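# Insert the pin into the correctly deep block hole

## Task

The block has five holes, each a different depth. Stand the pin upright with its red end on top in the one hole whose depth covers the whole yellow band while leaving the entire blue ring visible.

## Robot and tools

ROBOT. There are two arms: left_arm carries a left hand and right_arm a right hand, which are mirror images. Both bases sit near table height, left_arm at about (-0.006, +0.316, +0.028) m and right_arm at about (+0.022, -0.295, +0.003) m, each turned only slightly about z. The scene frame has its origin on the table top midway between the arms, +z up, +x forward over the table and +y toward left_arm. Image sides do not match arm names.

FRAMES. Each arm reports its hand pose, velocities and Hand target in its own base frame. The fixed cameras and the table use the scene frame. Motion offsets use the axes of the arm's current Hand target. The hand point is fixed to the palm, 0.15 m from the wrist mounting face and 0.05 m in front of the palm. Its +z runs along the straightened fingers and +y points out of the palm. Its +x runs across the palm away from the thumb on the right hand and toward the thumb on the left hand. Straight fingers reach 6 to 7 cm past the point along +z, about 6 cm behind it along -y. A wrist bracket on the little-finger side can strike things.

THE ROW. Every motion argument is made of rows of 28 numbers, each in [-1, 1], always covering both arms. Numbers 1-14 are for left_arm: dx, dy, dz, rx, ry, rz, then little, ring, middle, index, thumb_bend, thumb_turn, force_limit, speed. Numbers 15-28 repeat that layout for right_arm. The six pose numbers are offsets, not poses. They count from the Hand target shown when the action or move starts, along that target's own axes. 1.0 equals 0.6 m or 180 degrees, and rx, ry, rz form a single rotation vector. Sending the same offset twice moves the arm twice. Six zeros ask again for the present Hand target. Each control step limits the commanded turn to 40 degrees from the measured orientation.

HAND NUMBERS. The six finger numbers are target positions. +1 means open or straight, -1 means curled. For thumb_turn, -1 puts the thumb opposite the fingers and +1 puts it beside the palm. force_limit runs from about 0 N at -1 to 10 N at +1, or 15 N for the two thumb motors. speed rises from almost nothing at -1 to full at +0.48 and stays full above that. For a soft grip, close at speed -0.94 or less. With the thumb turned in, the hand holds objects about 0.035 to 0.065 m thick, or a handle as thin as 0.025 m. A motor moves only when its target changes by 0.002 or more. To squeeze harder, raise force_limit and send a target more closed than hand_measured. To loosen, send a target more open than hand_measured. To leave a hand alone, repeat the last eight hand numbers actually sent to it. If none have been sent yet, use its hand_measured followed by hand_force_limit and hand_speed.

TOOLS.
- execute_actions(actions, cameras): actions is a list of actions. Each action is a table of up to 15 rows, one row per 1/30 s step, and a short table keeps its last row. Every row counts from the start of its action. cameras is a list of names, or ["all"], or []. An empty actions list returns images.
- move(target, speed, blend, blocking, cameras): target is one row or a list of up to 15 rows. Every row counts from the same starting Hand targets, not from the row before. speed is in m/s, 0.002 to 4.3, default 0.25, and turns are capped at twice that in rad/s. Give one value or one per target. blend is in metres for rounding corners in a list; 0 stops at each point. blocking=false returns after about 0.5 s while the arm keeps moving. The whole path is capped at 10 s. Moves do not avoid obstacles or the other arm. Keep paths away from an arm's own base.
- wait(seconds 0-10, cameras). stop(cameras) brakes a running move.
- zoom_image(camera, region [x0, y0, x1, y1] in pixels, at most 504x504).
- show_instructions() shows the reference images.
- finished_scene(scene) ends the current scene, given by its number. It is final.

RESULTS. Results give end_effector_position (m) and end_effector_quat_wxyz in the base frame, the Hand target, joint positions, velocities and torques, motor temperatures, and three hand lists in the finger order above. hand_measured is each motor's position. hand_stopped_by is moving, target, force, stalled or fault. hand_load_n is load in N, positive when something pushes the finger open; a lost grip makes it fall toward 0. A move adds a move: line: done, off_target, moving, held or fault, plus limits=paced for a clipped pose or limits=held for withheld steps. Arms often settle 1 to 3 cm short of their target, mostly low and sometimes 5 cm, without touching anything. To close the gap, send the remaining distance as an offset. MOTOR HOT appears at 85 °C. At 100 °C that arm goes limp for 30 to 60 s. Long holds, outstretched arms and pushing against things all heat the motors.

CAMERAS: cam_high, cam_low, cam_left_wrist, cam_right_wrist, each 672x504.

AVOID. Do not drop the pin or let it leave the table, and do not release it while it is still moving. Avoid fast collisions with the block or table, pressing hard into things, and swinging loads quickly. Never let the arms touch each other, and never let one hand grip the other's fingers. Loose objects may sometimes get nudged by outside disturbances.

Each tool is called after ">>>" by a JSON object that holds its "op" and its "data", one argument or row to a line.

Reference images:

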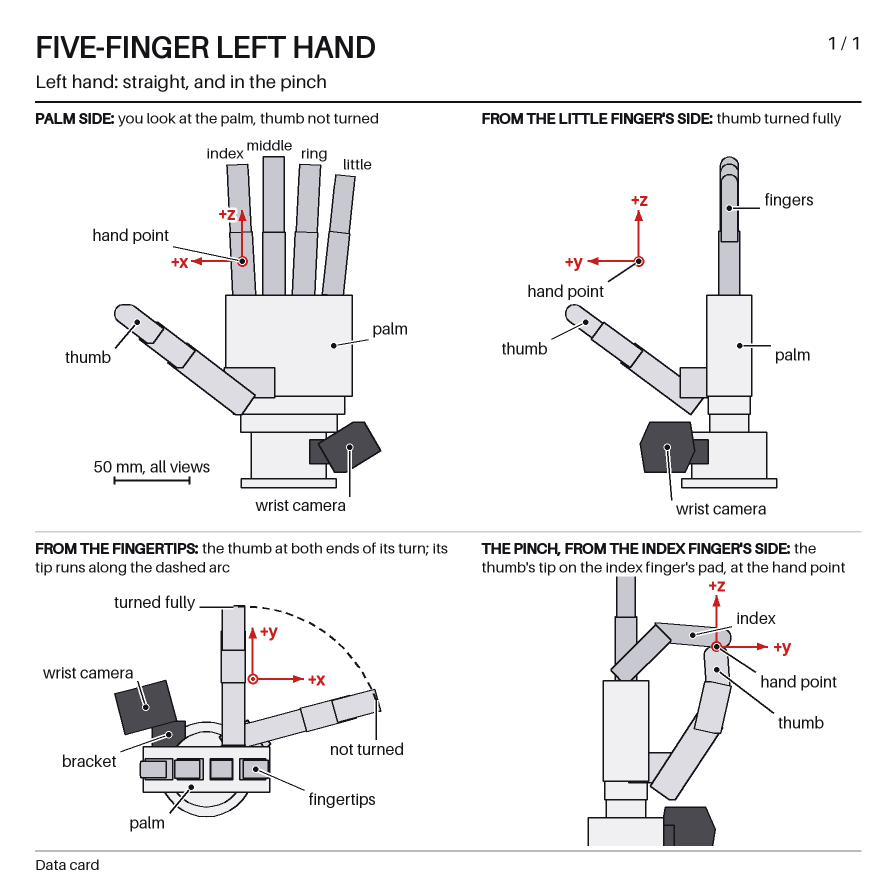

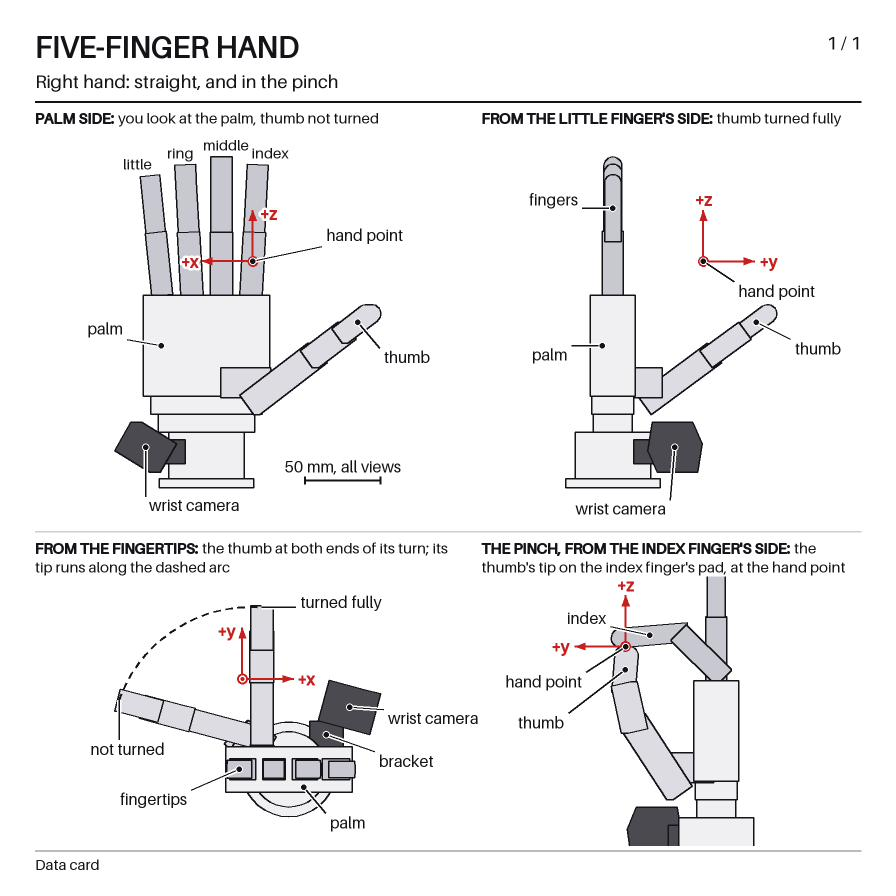

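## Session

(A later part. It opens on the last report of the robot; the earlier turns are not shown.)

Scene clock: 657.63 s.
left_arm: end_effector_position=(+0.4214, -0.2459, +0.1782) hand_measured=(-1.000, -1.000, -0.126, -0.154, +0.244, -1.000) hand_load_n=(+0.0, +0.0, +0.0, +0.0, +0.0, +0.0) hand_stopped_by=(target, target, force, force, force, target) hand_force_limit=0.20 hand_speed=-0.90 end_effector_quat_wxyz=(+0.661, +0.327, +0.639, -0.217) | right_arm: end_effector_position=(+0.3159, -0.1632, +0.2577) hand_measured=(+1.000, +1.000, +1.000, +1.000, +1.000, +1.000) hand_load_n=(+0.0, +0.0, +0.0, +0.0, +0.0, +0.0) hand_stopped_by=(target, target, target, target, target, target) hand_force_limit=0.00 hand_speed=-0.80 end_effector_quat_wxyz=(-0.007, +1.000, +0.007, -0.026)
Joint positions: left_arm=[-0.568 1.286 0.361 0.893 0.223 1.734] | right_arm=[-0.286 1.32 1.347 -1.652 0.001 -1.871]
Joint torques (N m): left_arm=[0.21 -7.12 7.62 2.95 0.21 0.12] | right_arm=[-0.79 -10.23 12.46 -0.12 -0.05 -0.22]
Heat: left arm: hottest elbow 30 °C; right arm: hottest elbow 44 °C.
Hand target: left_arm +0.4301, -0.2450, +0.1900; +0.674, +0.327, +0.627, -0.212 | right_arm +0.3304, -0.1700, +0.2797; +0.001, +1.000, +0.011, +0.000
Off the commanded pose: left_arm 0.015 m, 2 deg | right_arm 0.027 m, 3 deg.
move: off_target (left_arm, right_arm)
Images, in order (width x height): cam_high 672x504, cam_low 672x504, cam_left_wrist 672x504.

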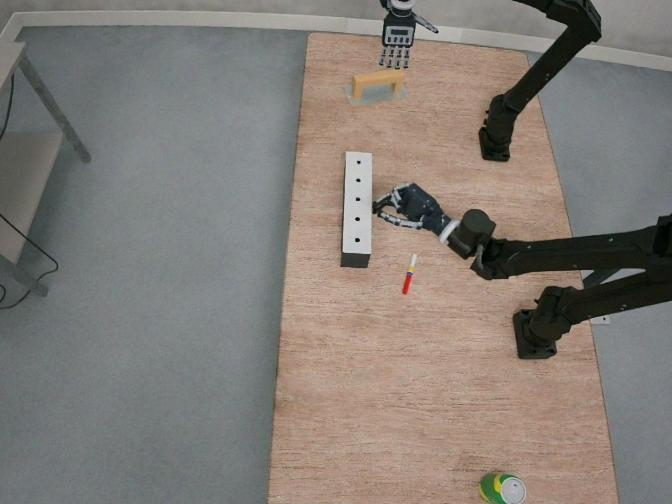

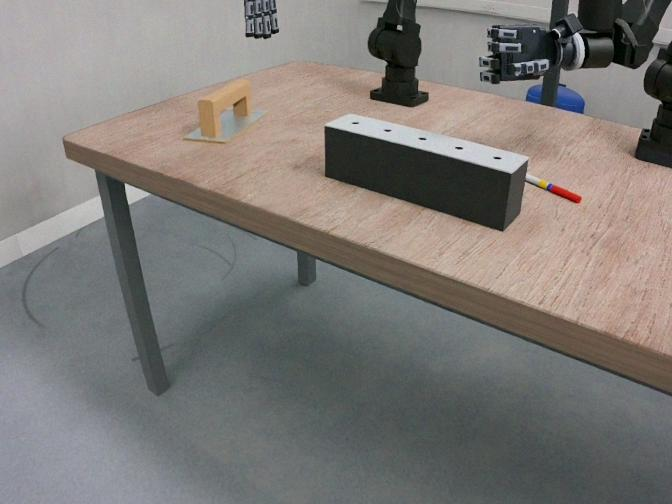

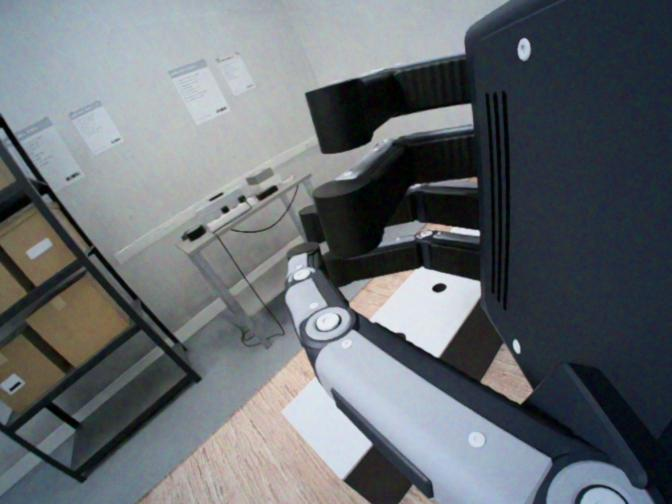

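>>> {"op": "move", "data": {
  "target": [
    [0.1217,-0.0783,-0.2222,-0.1942,-0.0245,-0.5068,-1,-1,0.1,0.12,0.25,-1,-0.6,0,0,0,0,0,0,0,1,1,1,1,1,1,0,-0.8],
    [0.2203,-0.0957,-0.2222,-0.1942,-0.0245,-0.5068,-1,-1,0.1,0.12,0.25,-1,-0.6,0,0,0,0,0,0,0,1,1,1,1,1,1,0,-0.8]
  ],
  "cameras": ["cam_low","cam_left_wrist","cam_high"],
  "speed": [0.25,0.12],
  "blend": [0.01,0]
}}

>>> {"op": "zoom_image", "data": {
  "camera": "cam_left_wrist",
  "region": [150, 100, 450, 400]
}}

>>> {"op": "zoom_image", "data": {
  "camera": "cam_high",
  "region": [370, 220, 470, 320]
}}

Scene clock: 683.33 s.
left_arm: end_effector_position=(+0.3073, -0.1749, +0.0449) hand_measured=(-1.000, -1.000, +0.100, +0.120, +0.250, -1.000) hand_load_n=(+0.0, +0.5, +0.0, +0.0, +0.0, +0.0) hand_stopped_by=(target, target, target, target, target, target) hand_force_limit=-0.60 hand_speed=0.00 end_effector_quat_wxyz=(+0.400, -0.409, +0.687, -0.448) | right_arm: end_effector_position=(+0.3159, -0.1632, +0.2577) hand_measured=(+1.000, +1.000, +1.000, +1.000, +1.000, +1.000) hand_load_n=(+0.0, +0.0, +0.0, +0.0, +0.0, +0.0) hand_stopped_by=(target, target, target, target, target, target) hand_force_limit=0.00 hand_speed=-0.80 end_effector_quat_wxyz=(-0.007, +1.000, +0.007, -0.026)
Joint positions: left_arm=[-0.608 1.045 0.102 0.649 -0.291 0.105] | right_arm=[-0.286 1.32 1.347 -1.652 0.001 -1.871]
Joint torques (N m): left_arm=[0.09 -3.08 6.2 2.85 0.06 -0.09] | right_arm=[-1.38 -10.17 12.41 -0.09 -0.06 -0.24]
Heat: left arm: hottest elbow 30 °C; right arm: hottest elbow 45 °C.
Hand target: left_arm +0.3120, -0.1745, +0.0499; +0.403, -0.415, +0.676, -0.456 | right_arm +0.3304, -0.1700, +0.2797; +0.001, +1.000, +0.011, +0.000
Off the commanded pose: left_arm 0.007 m, 2 deg | right_arm 0.027 m, 3 deg.
move: off_target (right_arm)
Images, in order (width x height): cam_high 672x504, cam_low 672x504, cam_left_wrist 672x504.

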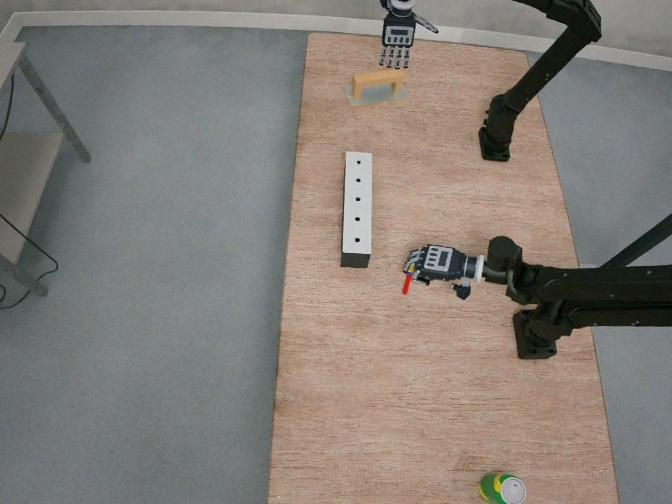

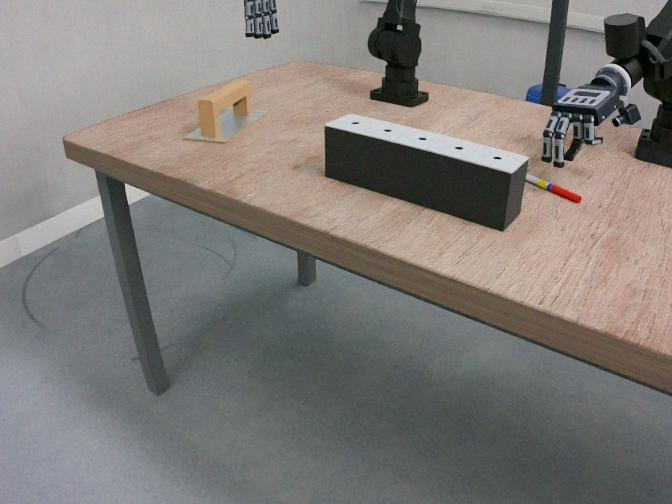

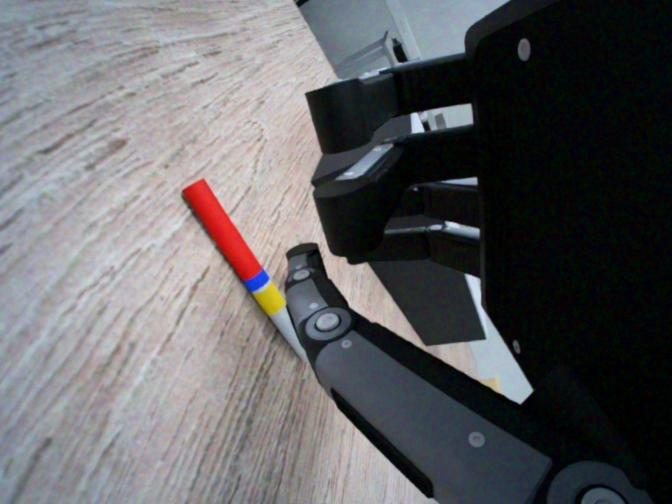

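Scaled by 1.680 from the camera's 672x504 image, which has a finer 960x720 frame.

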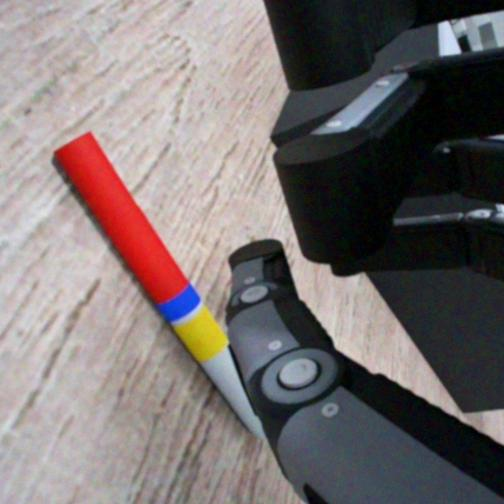

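Scaled by 5.040 from the camera's 672x504 image, which has a finer 960x720 frame.

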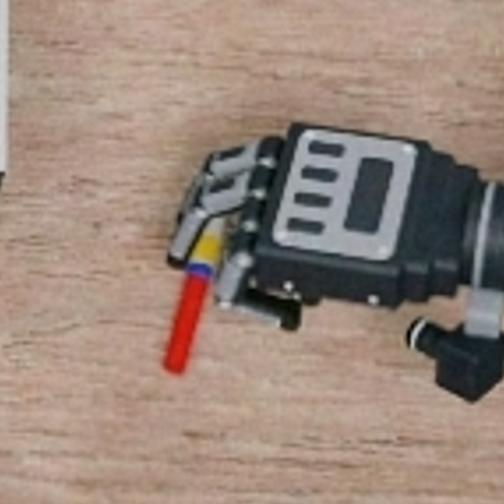

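>>> {"op": "move", "data": {
  "target": [-0.0025,0.0822,0.0217,0,0,0,-1,-1,0.1,0.12,0.25,-1,-0.6,0,0,0,0,0,0,0,1,1,1,1,1,1,0,-0.8],
  "cameras": ["cam_low","cam_left_wrist"],
  "speed": 0.1
}}

>>> {"op": "zoom_image", "data": {
  "camera": "cam_left_wrist",
  "region": [220, 150, 400, 330]
}}

>>> {"op": "zoom_image", "data": {
  "camera": "cam_low",
  "region": [520, 90, 620, 210]
}}

Scene clock: 692.63 s.
left_arm: end_effector_position=(+0.3113, -0.1673, -0.0027) hand_measured=(-1.000, -1.000, +0.100, +0.120, +0.250, -1.000) hand_load_n=(+0.0, +0.0, +0.0, +0.0, +0.0, +0.0) hand_stopped_by=(target, target, target, target, target, target) hand_force_limit=-0.60 hand_speed=0.00 end_effector_quat_wxyz=(+0.398, -0.415, +0.682, -0.453) | right_arm: end_effector_position=(+0.3159, -0.1632, +0.2577) hand_measured=(+1.000, +1.000, +1.000, +1.000, +1.000, +1.000) hand_load_n=(+0.0, +0.0, +0.0, +0.0, +0.0, +0.0) hand_stopped_by=(target, target, target, target, target, target) hand_force_limit=0.00 hand_speed=-0.80 end_effector_quat_wxyz=(-0.007, +1.000, +0.007, -0.026)
Joint positions: left_arm=[-0.557 1.51 0.06 1.165 -0.244 0.103] | right_arm=[-0.286 1.32 1.347 -1.652 0.001 -1.871]
Joint torques (N m): left_arm=[0.15 -5.71 2.06 2.89 0.12 0.03] | right_arm=[-0.32 -9.64 12.4 -0.08 -0.02 -0.23]
Heat: left arm: hottest elbow 30 °C; right arm: hottest elbow 45 °C.
Hand target: left_arm +0.3150, -0.1649, -0.0002; +0.403, -0.415, +0.676, -0.456 | right_arm +0.3304, -0.1700, +0.2797; +0.001, +1.000, +0.011, +0.000
Off the commanded pose: left_arm 0.005 m, 1 deg | right_arm 0.027 m, 3 deg.
move: off_target (right_arm)
Images, in order (width x height): cam_low 672x504, cam_left_wrist 672x504.

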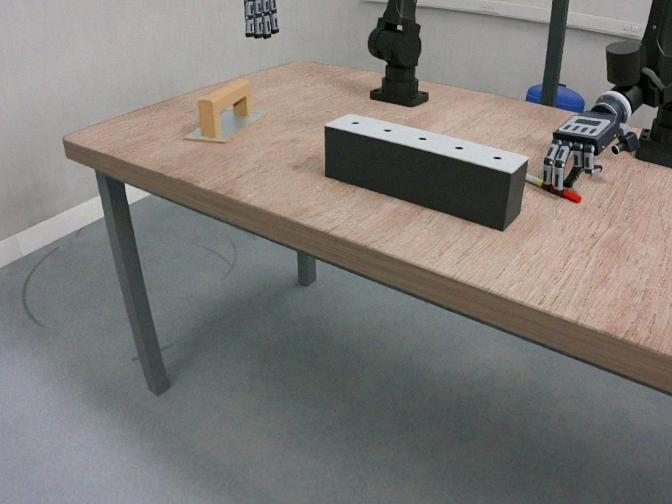

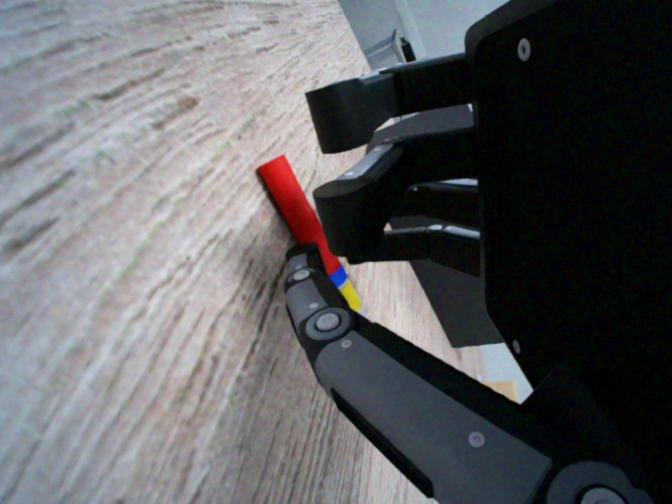

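Scaled by 2.800 from the camera's 672x504 image, which has a finer 960x720 frame.

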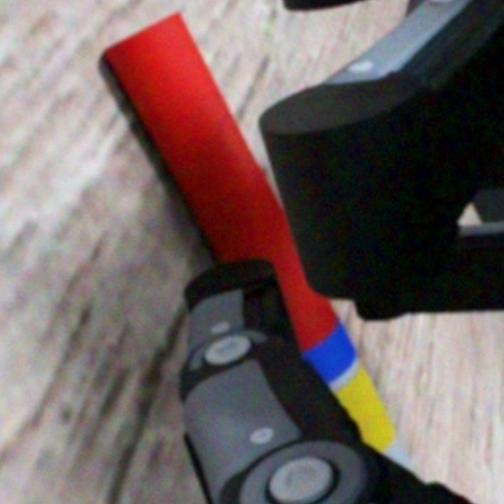

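Scaled by 4.200 from the camera's 672x504 image, which has a finer 960x720 frame.

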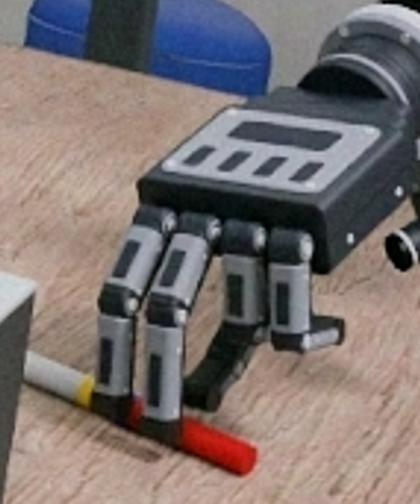

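>>> {"op": "move", "data": {
  "target": [0.0022,0.0127,0.0035,0,0,0,-1,-1,0.1,0.12,0.25,-1,-0.6,0,0,0,0,0,0,0,1,1,1,1,1,1,0,-0.8],
  "cameras": ["cam_low","cam_left_wrist"],
  "speed": 0.05
}}

>>> {"op": "zoom_image", "data": {
  "camera": "cam_left_wrist",
  "region": [220, 150, 400, 330]
}}

>>> {"op": "zoom_image", "data": {
  "camera": "cam_low",
  "region": [530, 150, 600, 210]
}}

Scene clock: 699.07 s.
left_arm: end_effector_position=(+0.3114, -0.1674, -0.0102) hand_measured=(-1.000, -1.000, +0.100, +0.120, +0.250, -1.000) hand_load_n=(+0.0, +0.0, +0.0, +0.0, +0.0, +0.0) hand_stopped_by=(target, target, target, target, target, target) hand_force_limit=-0.60 hand_speed=0.00 end_effector_quat_wxyz=(+0.398, -0.415, +0.681, -0.454) | right_arm: end_effector_position=(+0.3159, -0.1632, +0.2577) hand_measured=(+1.000, +1.000, +1.000, +1.000, +1.000, +1.000) hand_load_n=(+0.0, +0.0, +0.0, +0.0, +0.0, +0.0) hand_stopped_by=(target, target, target, target, target, target) hand_force_limit=0.00 hand_speed=-0.80 end_effector_quat_wxyz=(-0.007, +1.000, +0.007, -0.026)
Joint positions: left_arm=[-0.557 1.596 0.06 1.252 -0.244 0.103] | right_arm=[-0.286 1.32 1.347 -1.652 0.001 -1.871]
Joint torques (N m): left_arm=[0.26 -6.07 1.37 2.8 0.14 0.04] | right_arm=[-0.79 -9.99 12.49 -0.14 0.01 -0.25]
Heat: left arm: hottest elbow 29 °C; right arm: hottest elbow 45 °C.
Hand target: left_arm +0.3150, -0.1649, -0.0082; +0.403, -0.415, +0.676, -0.456 | right_arm +0.3304, -0.1700, +0.2797; +0.001, +1.000, +0.011, +0.000
Off the commanded pose: left_arm 0.005 m, 1 deg | right_arm 0.027 m, 3 deg.
move: off_target (right_arm)
Images, in order (width x height): cam_low 672x504, cam_left_wrist 672x504.

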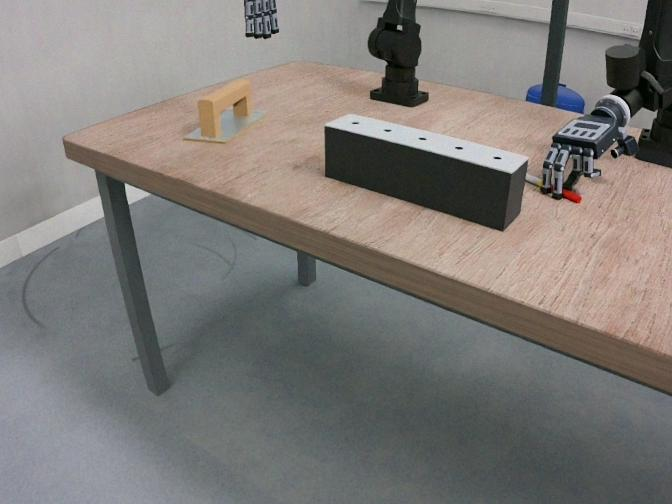

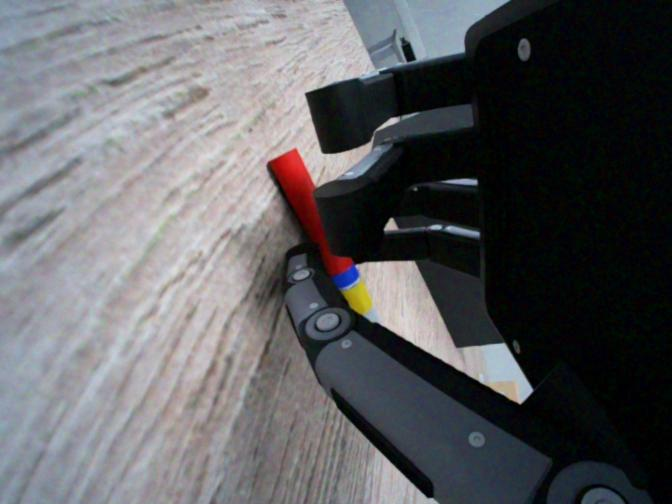

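Scaled by 2.800 from the camera's 672x504 image, which has a finer 960x720 frame.

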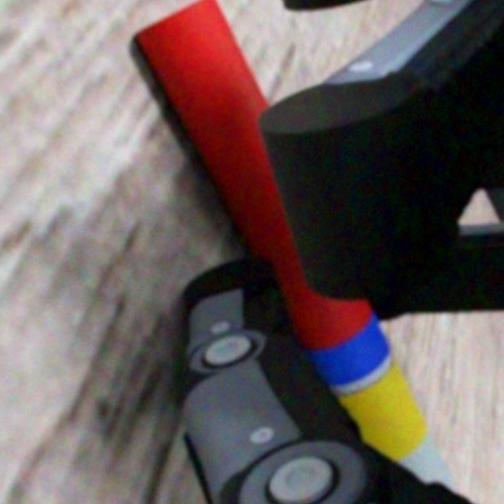

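Scaled by 7.200 from the camera's 672x504 image, which has a finer 960x720 frame.

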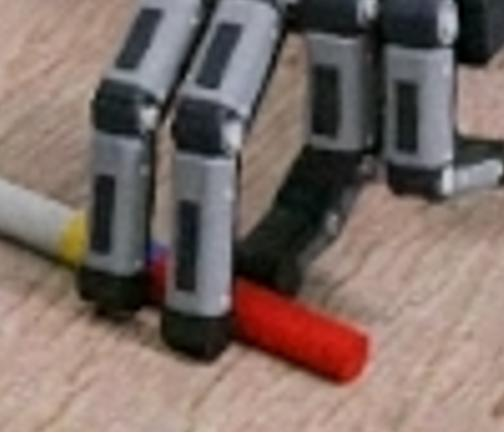

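>>> {"op": "move", "data": {
  "target": [0.0014,0.0079,0.0022,0,0,0,-1,-1,0.1,0.12,0.25,-1,-0.6,0,0,0,0,0,0,0,1,1,1,1,1,1,0,-0.8],
  "cameras": ["cam_low","cam_left_wrist"],
  "speed": 0.04
}}

>>> {"op": "zoom_image", "data": {
  "camera": "cam_left_wrist",
  "region": [220, 150, 400, 330]
}}

>>> {"op": "zoom_image", "data": {
  "camera": "cam_low",
  "region": [530, 150, 600, 210]
}}

Scene clock: 703.70 s.
left_arm: end_effector_position=(+0.3130, -0.1684, -0.0104) hand_measured=(-1.000, -1.000, +0.100, +0.120, +0.250, -1.000) hand_load_n=(+0.0, +0.0, +0.0, +0.0, -1.0, -1.0) hand_stopped_by=(target, target, target, target, target, target) hand_force_limit=-0.60 hand_speed=0.00 end_effector_quat_wxyz=(+0.401, -0.413, +0.676, -0.460) | right_arm: end_effector_position=(+0.3159, -0.1632, +0.2577) hand_measured=(+1.000, +1.000, +1.000, +1.000, +1.000, +1.000) hand_load_n=(+0.0, +0.0, +0.0, +0.0, +0.0, +0.0) hand_stopped_by=(target, target, target, target, target, target) hand_force_limit=0.00 hand_speed=-0.80 end_effector_quat_wxyz=(-0.007, +1.000, +0.007, -0.026)
Joint positions: left_arm=[-0.557 1.644 0.06 1.317 -0.244 0.103] | right_arm=[-0.286 1.32 1.347 -1.652 0.001 -1.871]
Joint torques (N m): left_arm=[0.21 -5.71 1.06 2.43 0.13 0.04] | right_arm=[-0.67 -9.99 12.53 -0.13 0 -0.25]
Heat: left arm: hottest elbow 29 °C; right arm: hottest elbow 45 °C.
Hand target: left_arm +0.3150, -0.1649, -0.0132; +0.403, -0.415, +0.676, -0.456 | right_arm +0.3304, -0.1700, +0.2797; +0.001, +1.000, +0.011, +0.000
Off the commanded pose: left_arm 0.005 m, 1 deg | right_arm 0.027 m, 3 deg.
move: off_target (right_arm)
Images, in order (width x height): cam_low 672x504, cam_left_wrist 672x504.

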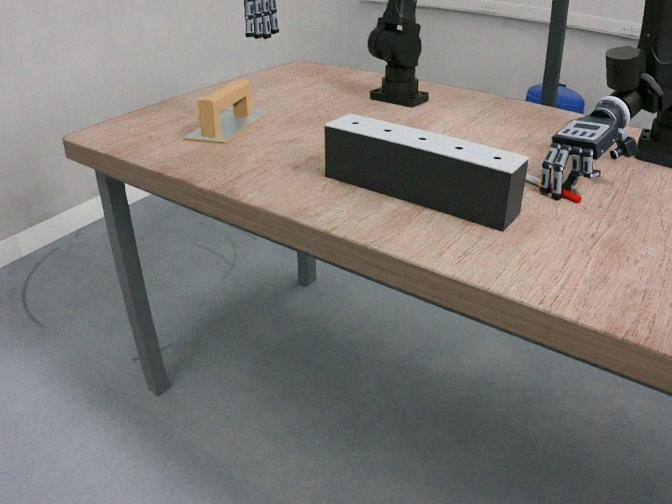

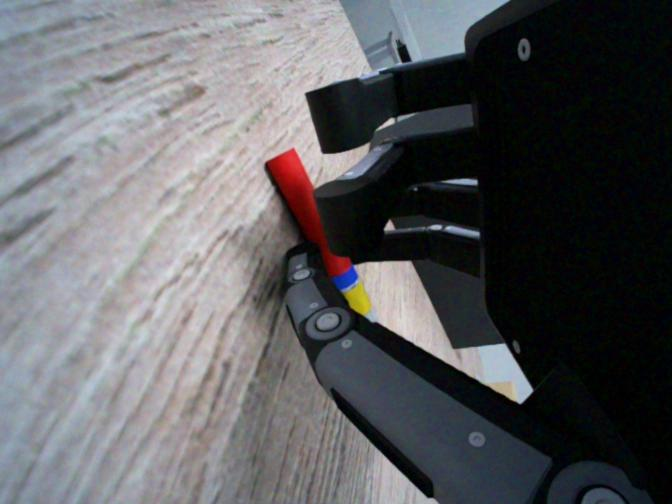

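Scaled by 2.800 from the camera's 672x504 image, which has a finer 960x720 frame.

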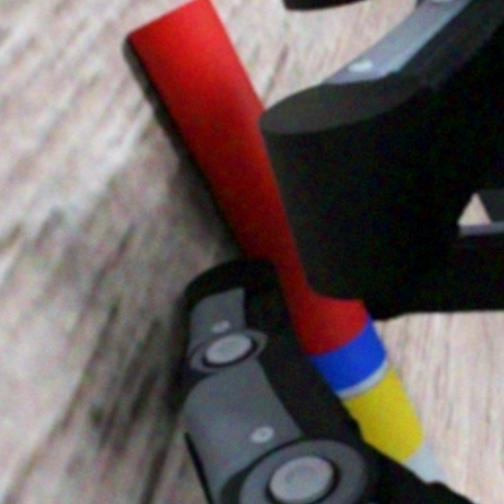

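Scaled by 7.200 from the camera's 672x504 image, which has a finer 960x720 frame.

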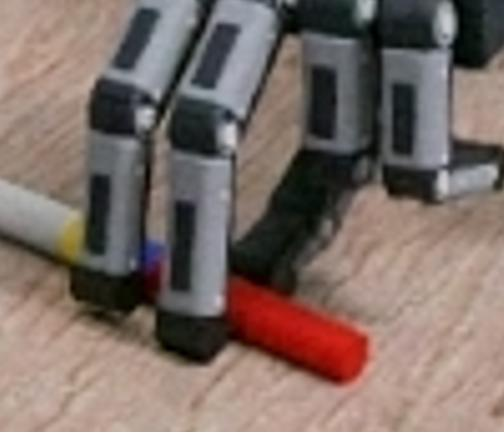

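>>> {"op": "move", "data": {
  "target": [
    [-0.0014,-0.0079,-0.0022,0,0,0,-1,-1,0.1,0.12,0.1,-1,-0.6,-0.5,0,0,0,0,0,0,1,1,1,1,1,1,0,-0.8],
    [-0.0014,-0.0079,-0.0022,0,0,0,-1,-1,-0.02,-0.02,0.1,-1,-0.6,-0.9,0,0,0,0,0,0,1,1,1,1,1,1,0,-0.8],
    [0.0012,0.0065,0.0018,0,0,0,-1,-1,-0.02,-0.02,0.1,-1,-0.6,-0.9,0,0,0,0,0,0,1,1,1,1,1,1,0,-0.8]
  ],
  "cameras": ["cam_low","cam_left_wrist"],
  "speed": 0.03
}}

>>> {"op": "zoom_image", "data": {
  "camera": "cam_left_wrist",
  "region": [220, 150, 400, 330]
}}

>>> {"op": "zoom_image", "data": {
  "camera": "cam_low",
  "region": [530, 150, 600, 210]
}}

Scene clock: 722.70 s.
left_arm: end_effector_position=(+0.3137, -0.1689, -0.0103) hand_measured=(-1.000, -1.000, -0.020, -0.020, +0.100, -1.000) hand_load_n=(+0.0, +0.0, -3.0, +0.0, +0.5, +0.0) hand_stopped_by=(target, target, target, target, target, target) hand_force_limit=-0.60 hand_speed=-0.90 end_effector_quat_wxyz=(+0.404, -0.413, +0.671, -0.464) | right_arm: end_effector_position=(+0.3159, -0.1632, +0.2577) hand_measured=(+1.000, +1.000, +1.000, +1.000, +1.000, +1.000) hand_load_n=(+0.0, +0.0, +0.0, +0.0, +0.0, +0.0) hand_stopped_by=(target, target, target, target, target, target) hand_force_limit=0.00 hand_speed=-0.80 end_effector_quat_wxyz=(-0.007, +1.000, +0.007, -0.026)
Joint positions: left_arm=[-0.561 1.681 0.059 1.369 -0.25 0.1] | right_arm=[-0.286 1.32 1.347 -1.652 0.001 -1.871]
Joint torques (N m): left_arm=[0.15 -5.36 0.95 1.99 0.12 0.04] | right_arm=[-0.67 -10.17 12.46 -0.2 -0.03 -0.21]
Heat: left arm: hottest elbow 28 °C; right arm: hottest elbow 45 °C.
Hand target: left_arm +0.3150, -0.1649, -0.0173; +0.403, -0.415, +0.676, -0.456 | right_arm +0.3304, -0.1700, +0.2797; +0.001, +1.000, +0.011, +0.000
Off the commanded pose: left_arm 0.008 m, 1 deg | right_arm 0.027 m, 3 deg.
move: off_target (right_arm)
Images, in order (width x height): cam_low 672x504, cam_left_wrist 672x504.

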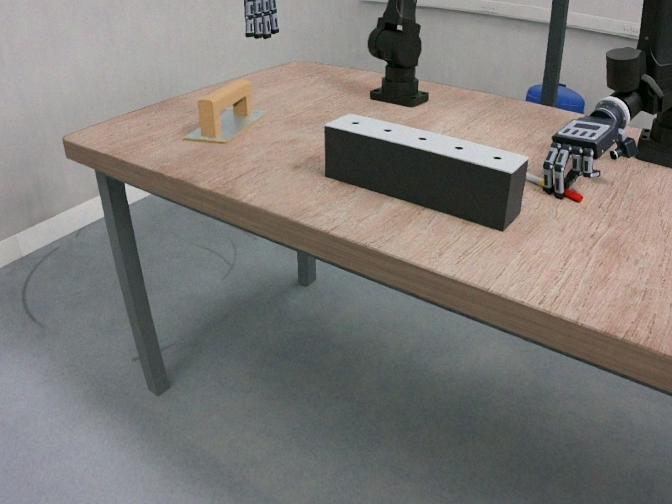

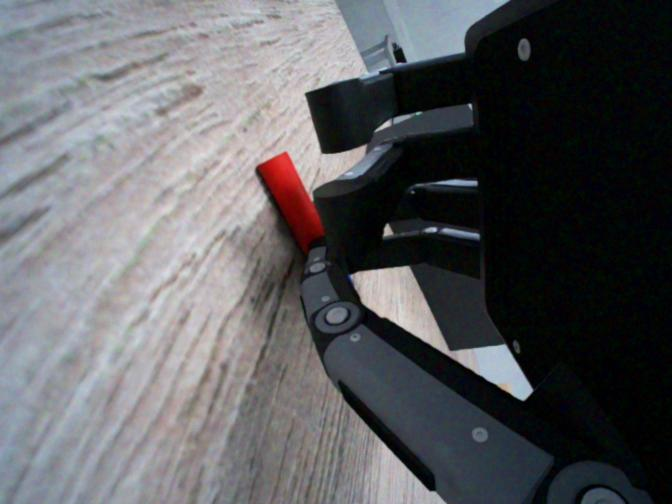

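Scaled by 2.800 from the camera's 672x504 image, which has a finer 960x720 frame.

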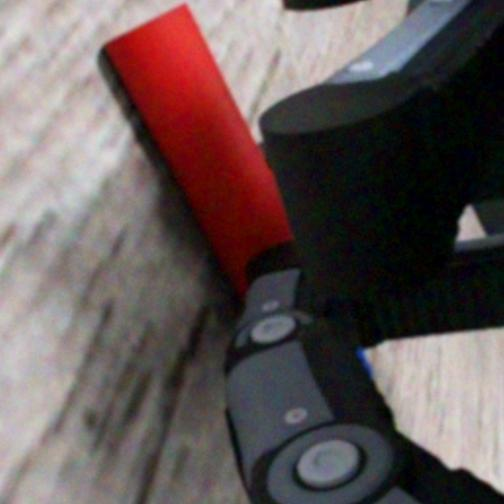

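Scaled by 7.200 from the camera's 672x504 image, which has a finer 960x720 frame.

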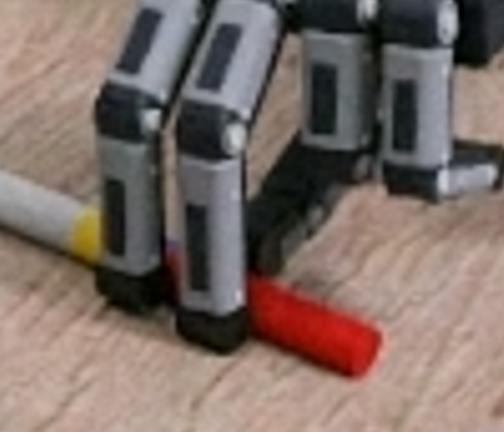

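>>> {"op": "move", "data": {
  "target": [
    [-0.0026,-0.0147,-0.004,0,0,0.039,-1,-1,0.05,0.07,0.15,-1,-0.6,-0.3,0,0,0,0,0,0,1,1,1,1,1,1,0,-0.8],
    [-0.0008,-0.0044,-0.0012,0,0,0.039,-1,-1,0.05,0.07,0.15,-1,-0.6,-0.3,0,0,0,0,0,0,1,1,1,1,1,1,0,-0.8]
  ],
  "cameras": ["cam_low","cam_left_wrist"],
  "speed": 0.03
}}

>>> {"op": "zoom_image", "data": {
  "camera": "cam_left_wrist",
  "region": [220, 150, 400, 330]
}}

>>> {"op": "zoom_image", "data": {
  "camera": "cam_low",
  "region": [530, 150, 600, 210]
}}

Scene clock: 737.53 s.
left_arm: end_effector_position=(+0.3124, -0.1639, -0.0111) hand_measured=(-1.000, -1.000, +0.050, +0.070, +0.150, -1.000) hand_load_n=(+0.0, +0.0, +0.0, -1.5, +0.0, +0.0) hand_stopped_by=(target, target, target, target, target, target) hand_force_limit=-0.60 hand_speed=-0.30 end_effector_quat_wxyz=(+0.427, -0.378, +0.696, -0.436) | right_arm: end_effector_position=(+0.3159, -0.1632, +0.2577) hand_measured=(+1.000, +1.000, +1.000, +1.000, +1.000, +1.000) hand_load_n=(+0.0, +0.0, -0.5, +0.0, +0.0, +0.0) hand_stopped_by=(target, target, target, target, target, target) hand_force_limit=0.00 hand_speed=-0.80 end_effector_quat_wxyz=(-0.007, +1.000, +0.007, -0.026)
Joint positions: left_arm=[-0.582 1.631 0.059 1.304 -0.274 0.203] | right_arm=[-0.286 1.32 1.347 -1.652 0.001 -1.871]
Joint torques (N m): left_arm=[-1.32 -5.42 1.84 2.13 -0.19 0.11] | right_arm=[-0.85 -10.05 12.48 -0.25 -0.04 -0.22]
Heat: left arm: hottest elbow 28 °C; right arm: hottest elbow 45 °C.
Hand target: left_arm +0.3150, -0.1649, -0.0145; +0.431, -0.373, +0.700, -0.430 | right_arm +0.3304, -0.1700, +0.2797; +0.001, +1.000, +0.011, +0.000
Off the commanded pose: left_arm 0.004 m, 1 deg | right_arm 0.027 m, 3 deg.
move: off_target (right_arm)
Images, in order (width x height): cam_low 672x504, cam_left_wrist 672x504.

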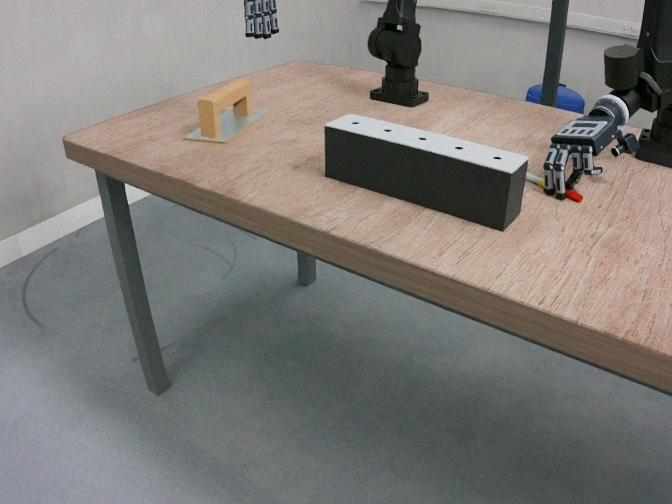

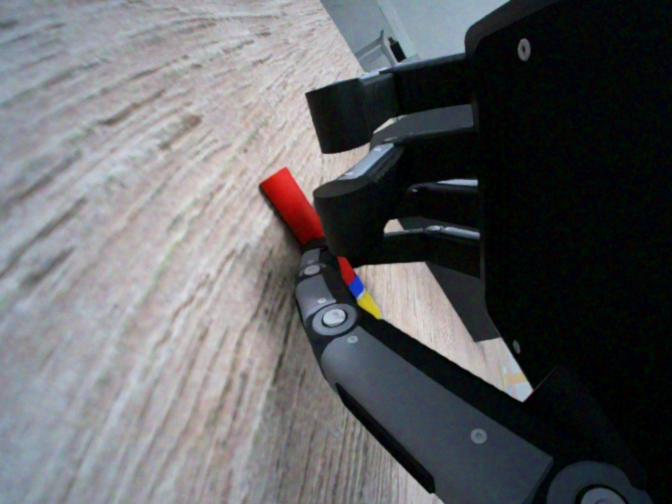

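Scaled by 2.800 from the camera's 672x504 image, which has a finer 960x720 frame.

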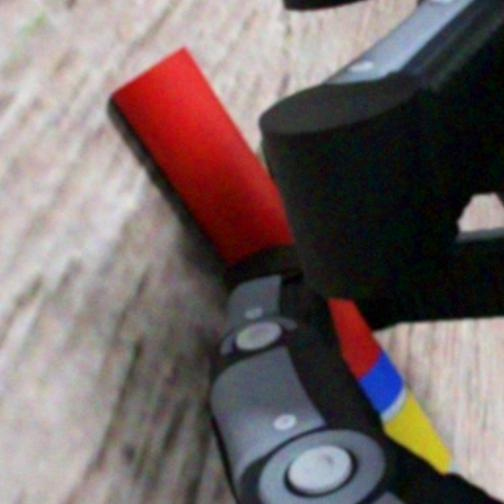

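Scaled by 7.200 from the camera's 672x504 image, which has a finer 960x720 frame.

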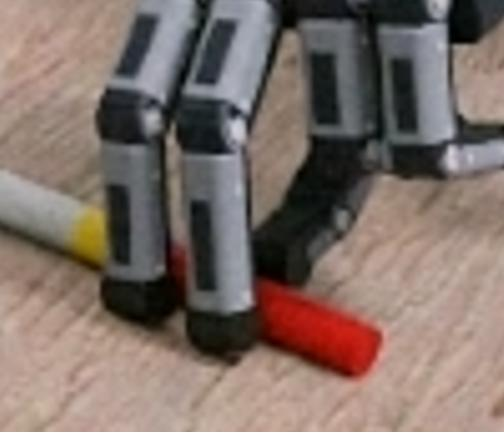

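>>> {"op": "execute_actions", "data": {
  "actions": [
    [[0,0,0,0,0,0,-1,-1,-0.5,-0.5,0.15,-1,-0.5,-0.9,0,0,0,0,0,0,1,1,1,1,1,1,0,-0.8]],
    [[0,0,0,0,0,0,-1,-1,-0.5,-0.5,0.15,-1,-0.5,-0.9,0,0,0,0,0,0,1,1,1,1,1,1,0,-0.8]]
  ],
  "cameras": ["cam_low","cam_left_wrist"]
}}

>>> {"op": "zoom_image", "data": {
  "camera": "cam_left_wrist",
  "region": [220, 150, 400, 330]
}}

>>> {"op": "zoom_image", "data": {
  "camera": "cam_low",
  "region": [530, 150, 600, 210]
}}

Scene clock: 747.97 s.
left_arm: end_effector_position=(+0.3162, -0.1658, -0.0100) hand_measured=(-1.000, -1.000, -0.096, -0.086, +0.150, -1.000) hand_load_n=(+0.0, +0.0, +3.0, +2.5, +2.5, -0.5) hand_stopped_by=(target, target, force, force, target, target) hand_force_limit=-0.50 hand_speed=-0.90 end_effector_quat_wxyz=(+0.428, -0.378, +0.694, -0.438) | right_arm: end_effector_position=(+0.3159, -0.1632, +0.2577) hand_measured=(+1.000, +1.000, +1.000, +1.000, +1.000, +1.000) hand_load_n=(+0.5, +0.0, +0.0, +0.0, +0.0, +0.0) hand_stopped_by=(target, target, target, target, target, target) hand_force_limit=0.00 hand_speed=-0.80 end_effector_quat_wxyz=(-0.007, +1.000, +0.007, -0.026)
Joint positions: left_arm=[-0.58 1.636 0.068 1.306 -0.274 0.203] | right_arm=[-0.286 1.32 1.347 -1.652 0.001 -1.871]
Joint torques (N m): left_arm=[-1.32 -5.89 1.11 2.14 -0.16 0.11] | right_arm=[-0.91 -9.93 12.42 -0.34 -0.04 -0.24]
Motor temperatures (°C): left_arm=[22 23 27 22 21 24] | right_arm=[23 26 45 24 24 24]
Heat: left arm: hottest elbow 27 °C; right arm: hottest elbow 45 °C.
Hand target: left_arm +0.3150, -0.1649, -0.0145; +0.431, -0.373, +0.700, -0.430 | right_arm +0.3304, -0.1700, +0.2797; +0.001, +1.000, +0.011, +0.000
Off the commanded pose: left_arm 0.005 m, 1 deg | right_arm 0.027 m, 3 deg.
Step readings (end_effector_position of left_arm | right_arm):
0: (+0.3124, -0.1639, -0.0111) | (+0.3159, -0.1632, +0.2577)
1: (+0.3124, -0.1639, -0.0111) | (+0.3159, -0.1632, +0.2577)
2: (+0.3124, -0.1639, -0.0111) | (+0.3159, -0.1632, +0.2577)
4: (+0.3130, -0.1643, -0.0108) | (+0.3159, -0.1632, +0.2577)
8: (+0.3157, -0.1655, -0.0099) | (+0.3159, -0.1632, +0.2577)
15: (+0.3162, -0.1658, -0.0100) | (+0.3159, -0.1632, +0.2577)
16: (+0.3162, -0.1658, -0.0100) | (+0.3159, -0.1632, +0.2577)
17: (+0.3162, -0.1658, -0.0100) | (+0.3159, -0.1632, +0.2577)
19: (+0.3162, -0.1658, -0.0100) | (+0.3159, -0.1632, +0.2577)
23: (+0.3162, -0.1658, -0.0100) | (+0.3159, -0.1632, +0.2577)
30: (+0.3162, -0.1658, -0.0100) | (+0.3159, -0.1632, +0.2577)
Images, in order (width x height): cam_low 672x504, cam_left_wrist 672x504.

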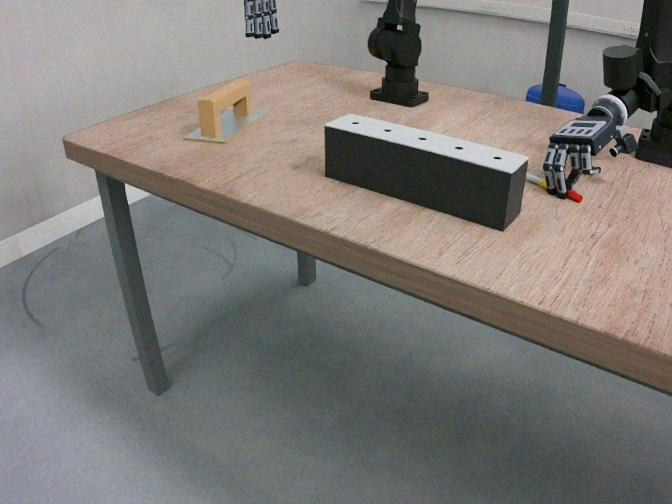

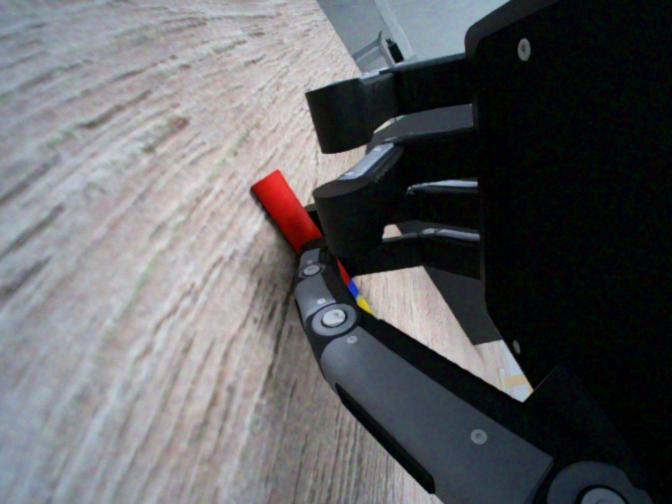

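Scaled by 2.800 from the camera's 672x504 image, which has a finer 960x720 frame.

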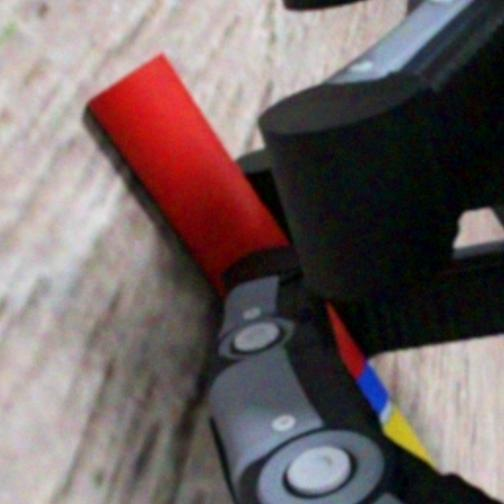

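Scaled by 7.200 from the camera's 672x504 image, which has a finer 960x720 frame.

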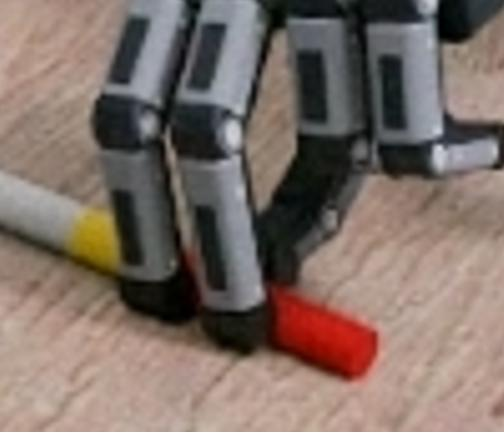

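>>> {"op": "move", "data": {
  "target": [
    [-0.0028,-0.0092,-0.0026,0,0,0,-1,-1,0.1,0.1,0.25,-1,-0.3,-0.3,0,0,0,0,0,0,1,1,1,1,1,1,0,-0.8],
    [0.001,0.0032,0.0009,0,0,0,-1,-1,0.1,0.1,0.25,-1,-0.3,-0.3,0,0,0,0,0,0,1,1,1,1,1,1,0,-0.8]
  ],
  "cameras": ["cam_low","cam_left_wrist"],
  "speed": 0.03
}}

>>> {"op": "zoom_image", "data": {
  "camera": "cam_left_wrist",
  "region": [220, 150, 400, 330]
}}

>>> {"op": "zoom_image", "data": {
  "camera": "cam_low",
  "region": [530, 150, 600, 210]
}}

Scene clock: 761.73 s.
left_arm: end_effector_position=(+0.3158, -0.1649, -0.0116) hand_measured=(-1.000, -1.000, +0.100, +0.100, +0.250, -1.000) hand_load_n=(+0.0, +0.0, +0.0, -1.0, -1.0, -1.0) hand_stopped_by=(target, target, target, target, target, target) hand_force_limit=-0.30 hand_speed=-0.30 end_effector_quat_wxyz=(+0.430, -0.378, +0.694, -0.437) | right_arm: end_effector_position=(+0.3159, -0.1632, +0.2577) hand_measured=(+1.000, +1.000, +1.000, +1.000, +1.000, +1.000) hand_load_n=(+0.0, +0.0, +0.0, +0.0, +0.0, +0.0) hand_stopped_by=(target, target, target, target, target, target) hand_force_limit=0.00 hand_speed=-0.80 end_effector_quat_wxyz=(-0.007, +1.000, +0.007, -0.026)
Joint positions: left_arm=[-0.58 1.653 0.066 1.324 -0.276 0.206] | right_arm=[-0.286 1.32 1.347 -1.652 0.001 -1.871]
Joint torques (N m): left_arm=[-1.38 -5.54 1.14 2.15 -0.13 0.09] | right_arm=[-0.85 -10.05 12.4 -0.08 -0.04 -0.21]
Heat: left arm: hottest elbow 27 °C; right arm: hottest elbow 45 °C.
Hand target: left_arm +0.3150, -0.1649, -0.0166; +0.431, -0.373, +0.700, -0.430 | right_arm +0.3304, -0.1700, +0.2797; +0.001, +1.000, +0.011, +0.000
Off the commanded pose: left_arm 0.005 m, 1 deg | right_arm 0.027 m, 3 deg.
move: off_target (right_arm)
Images, in order (width x height): cam_low 672x504, cam_left_wrist 672x504.

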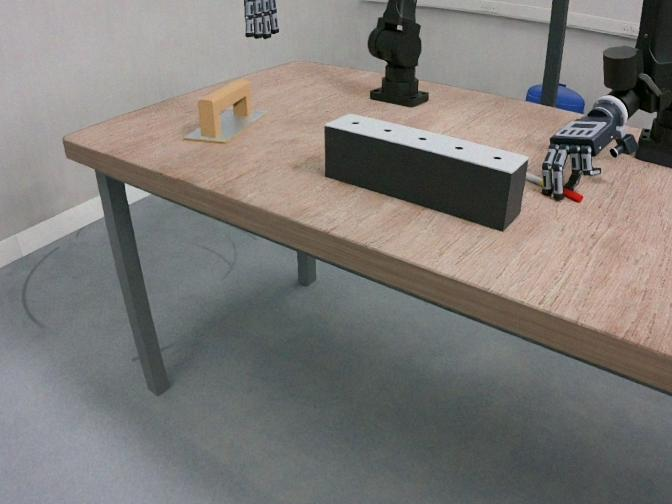

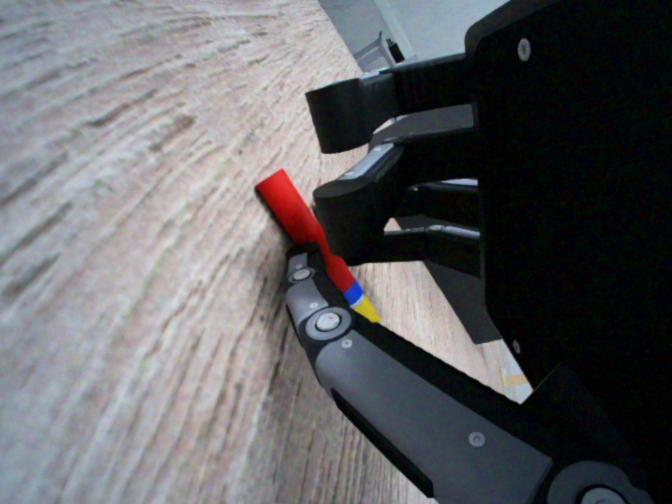

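Scaled by 2.800 from the camera's 672x504 image, which has a finer 960x720 frame.

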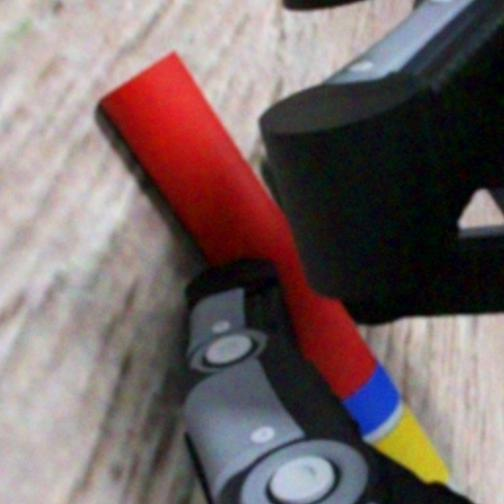

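Scaled by 7.200 from the camera's 672x504 image, which has a finer 960x720 frame.

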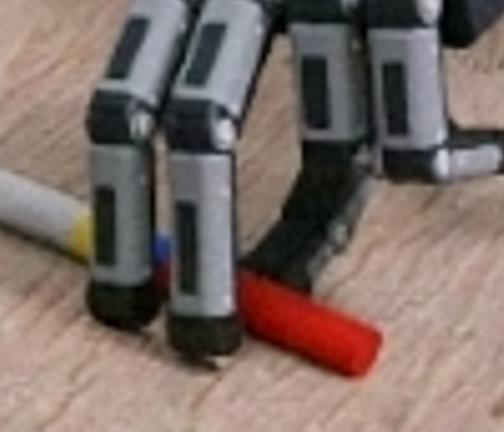

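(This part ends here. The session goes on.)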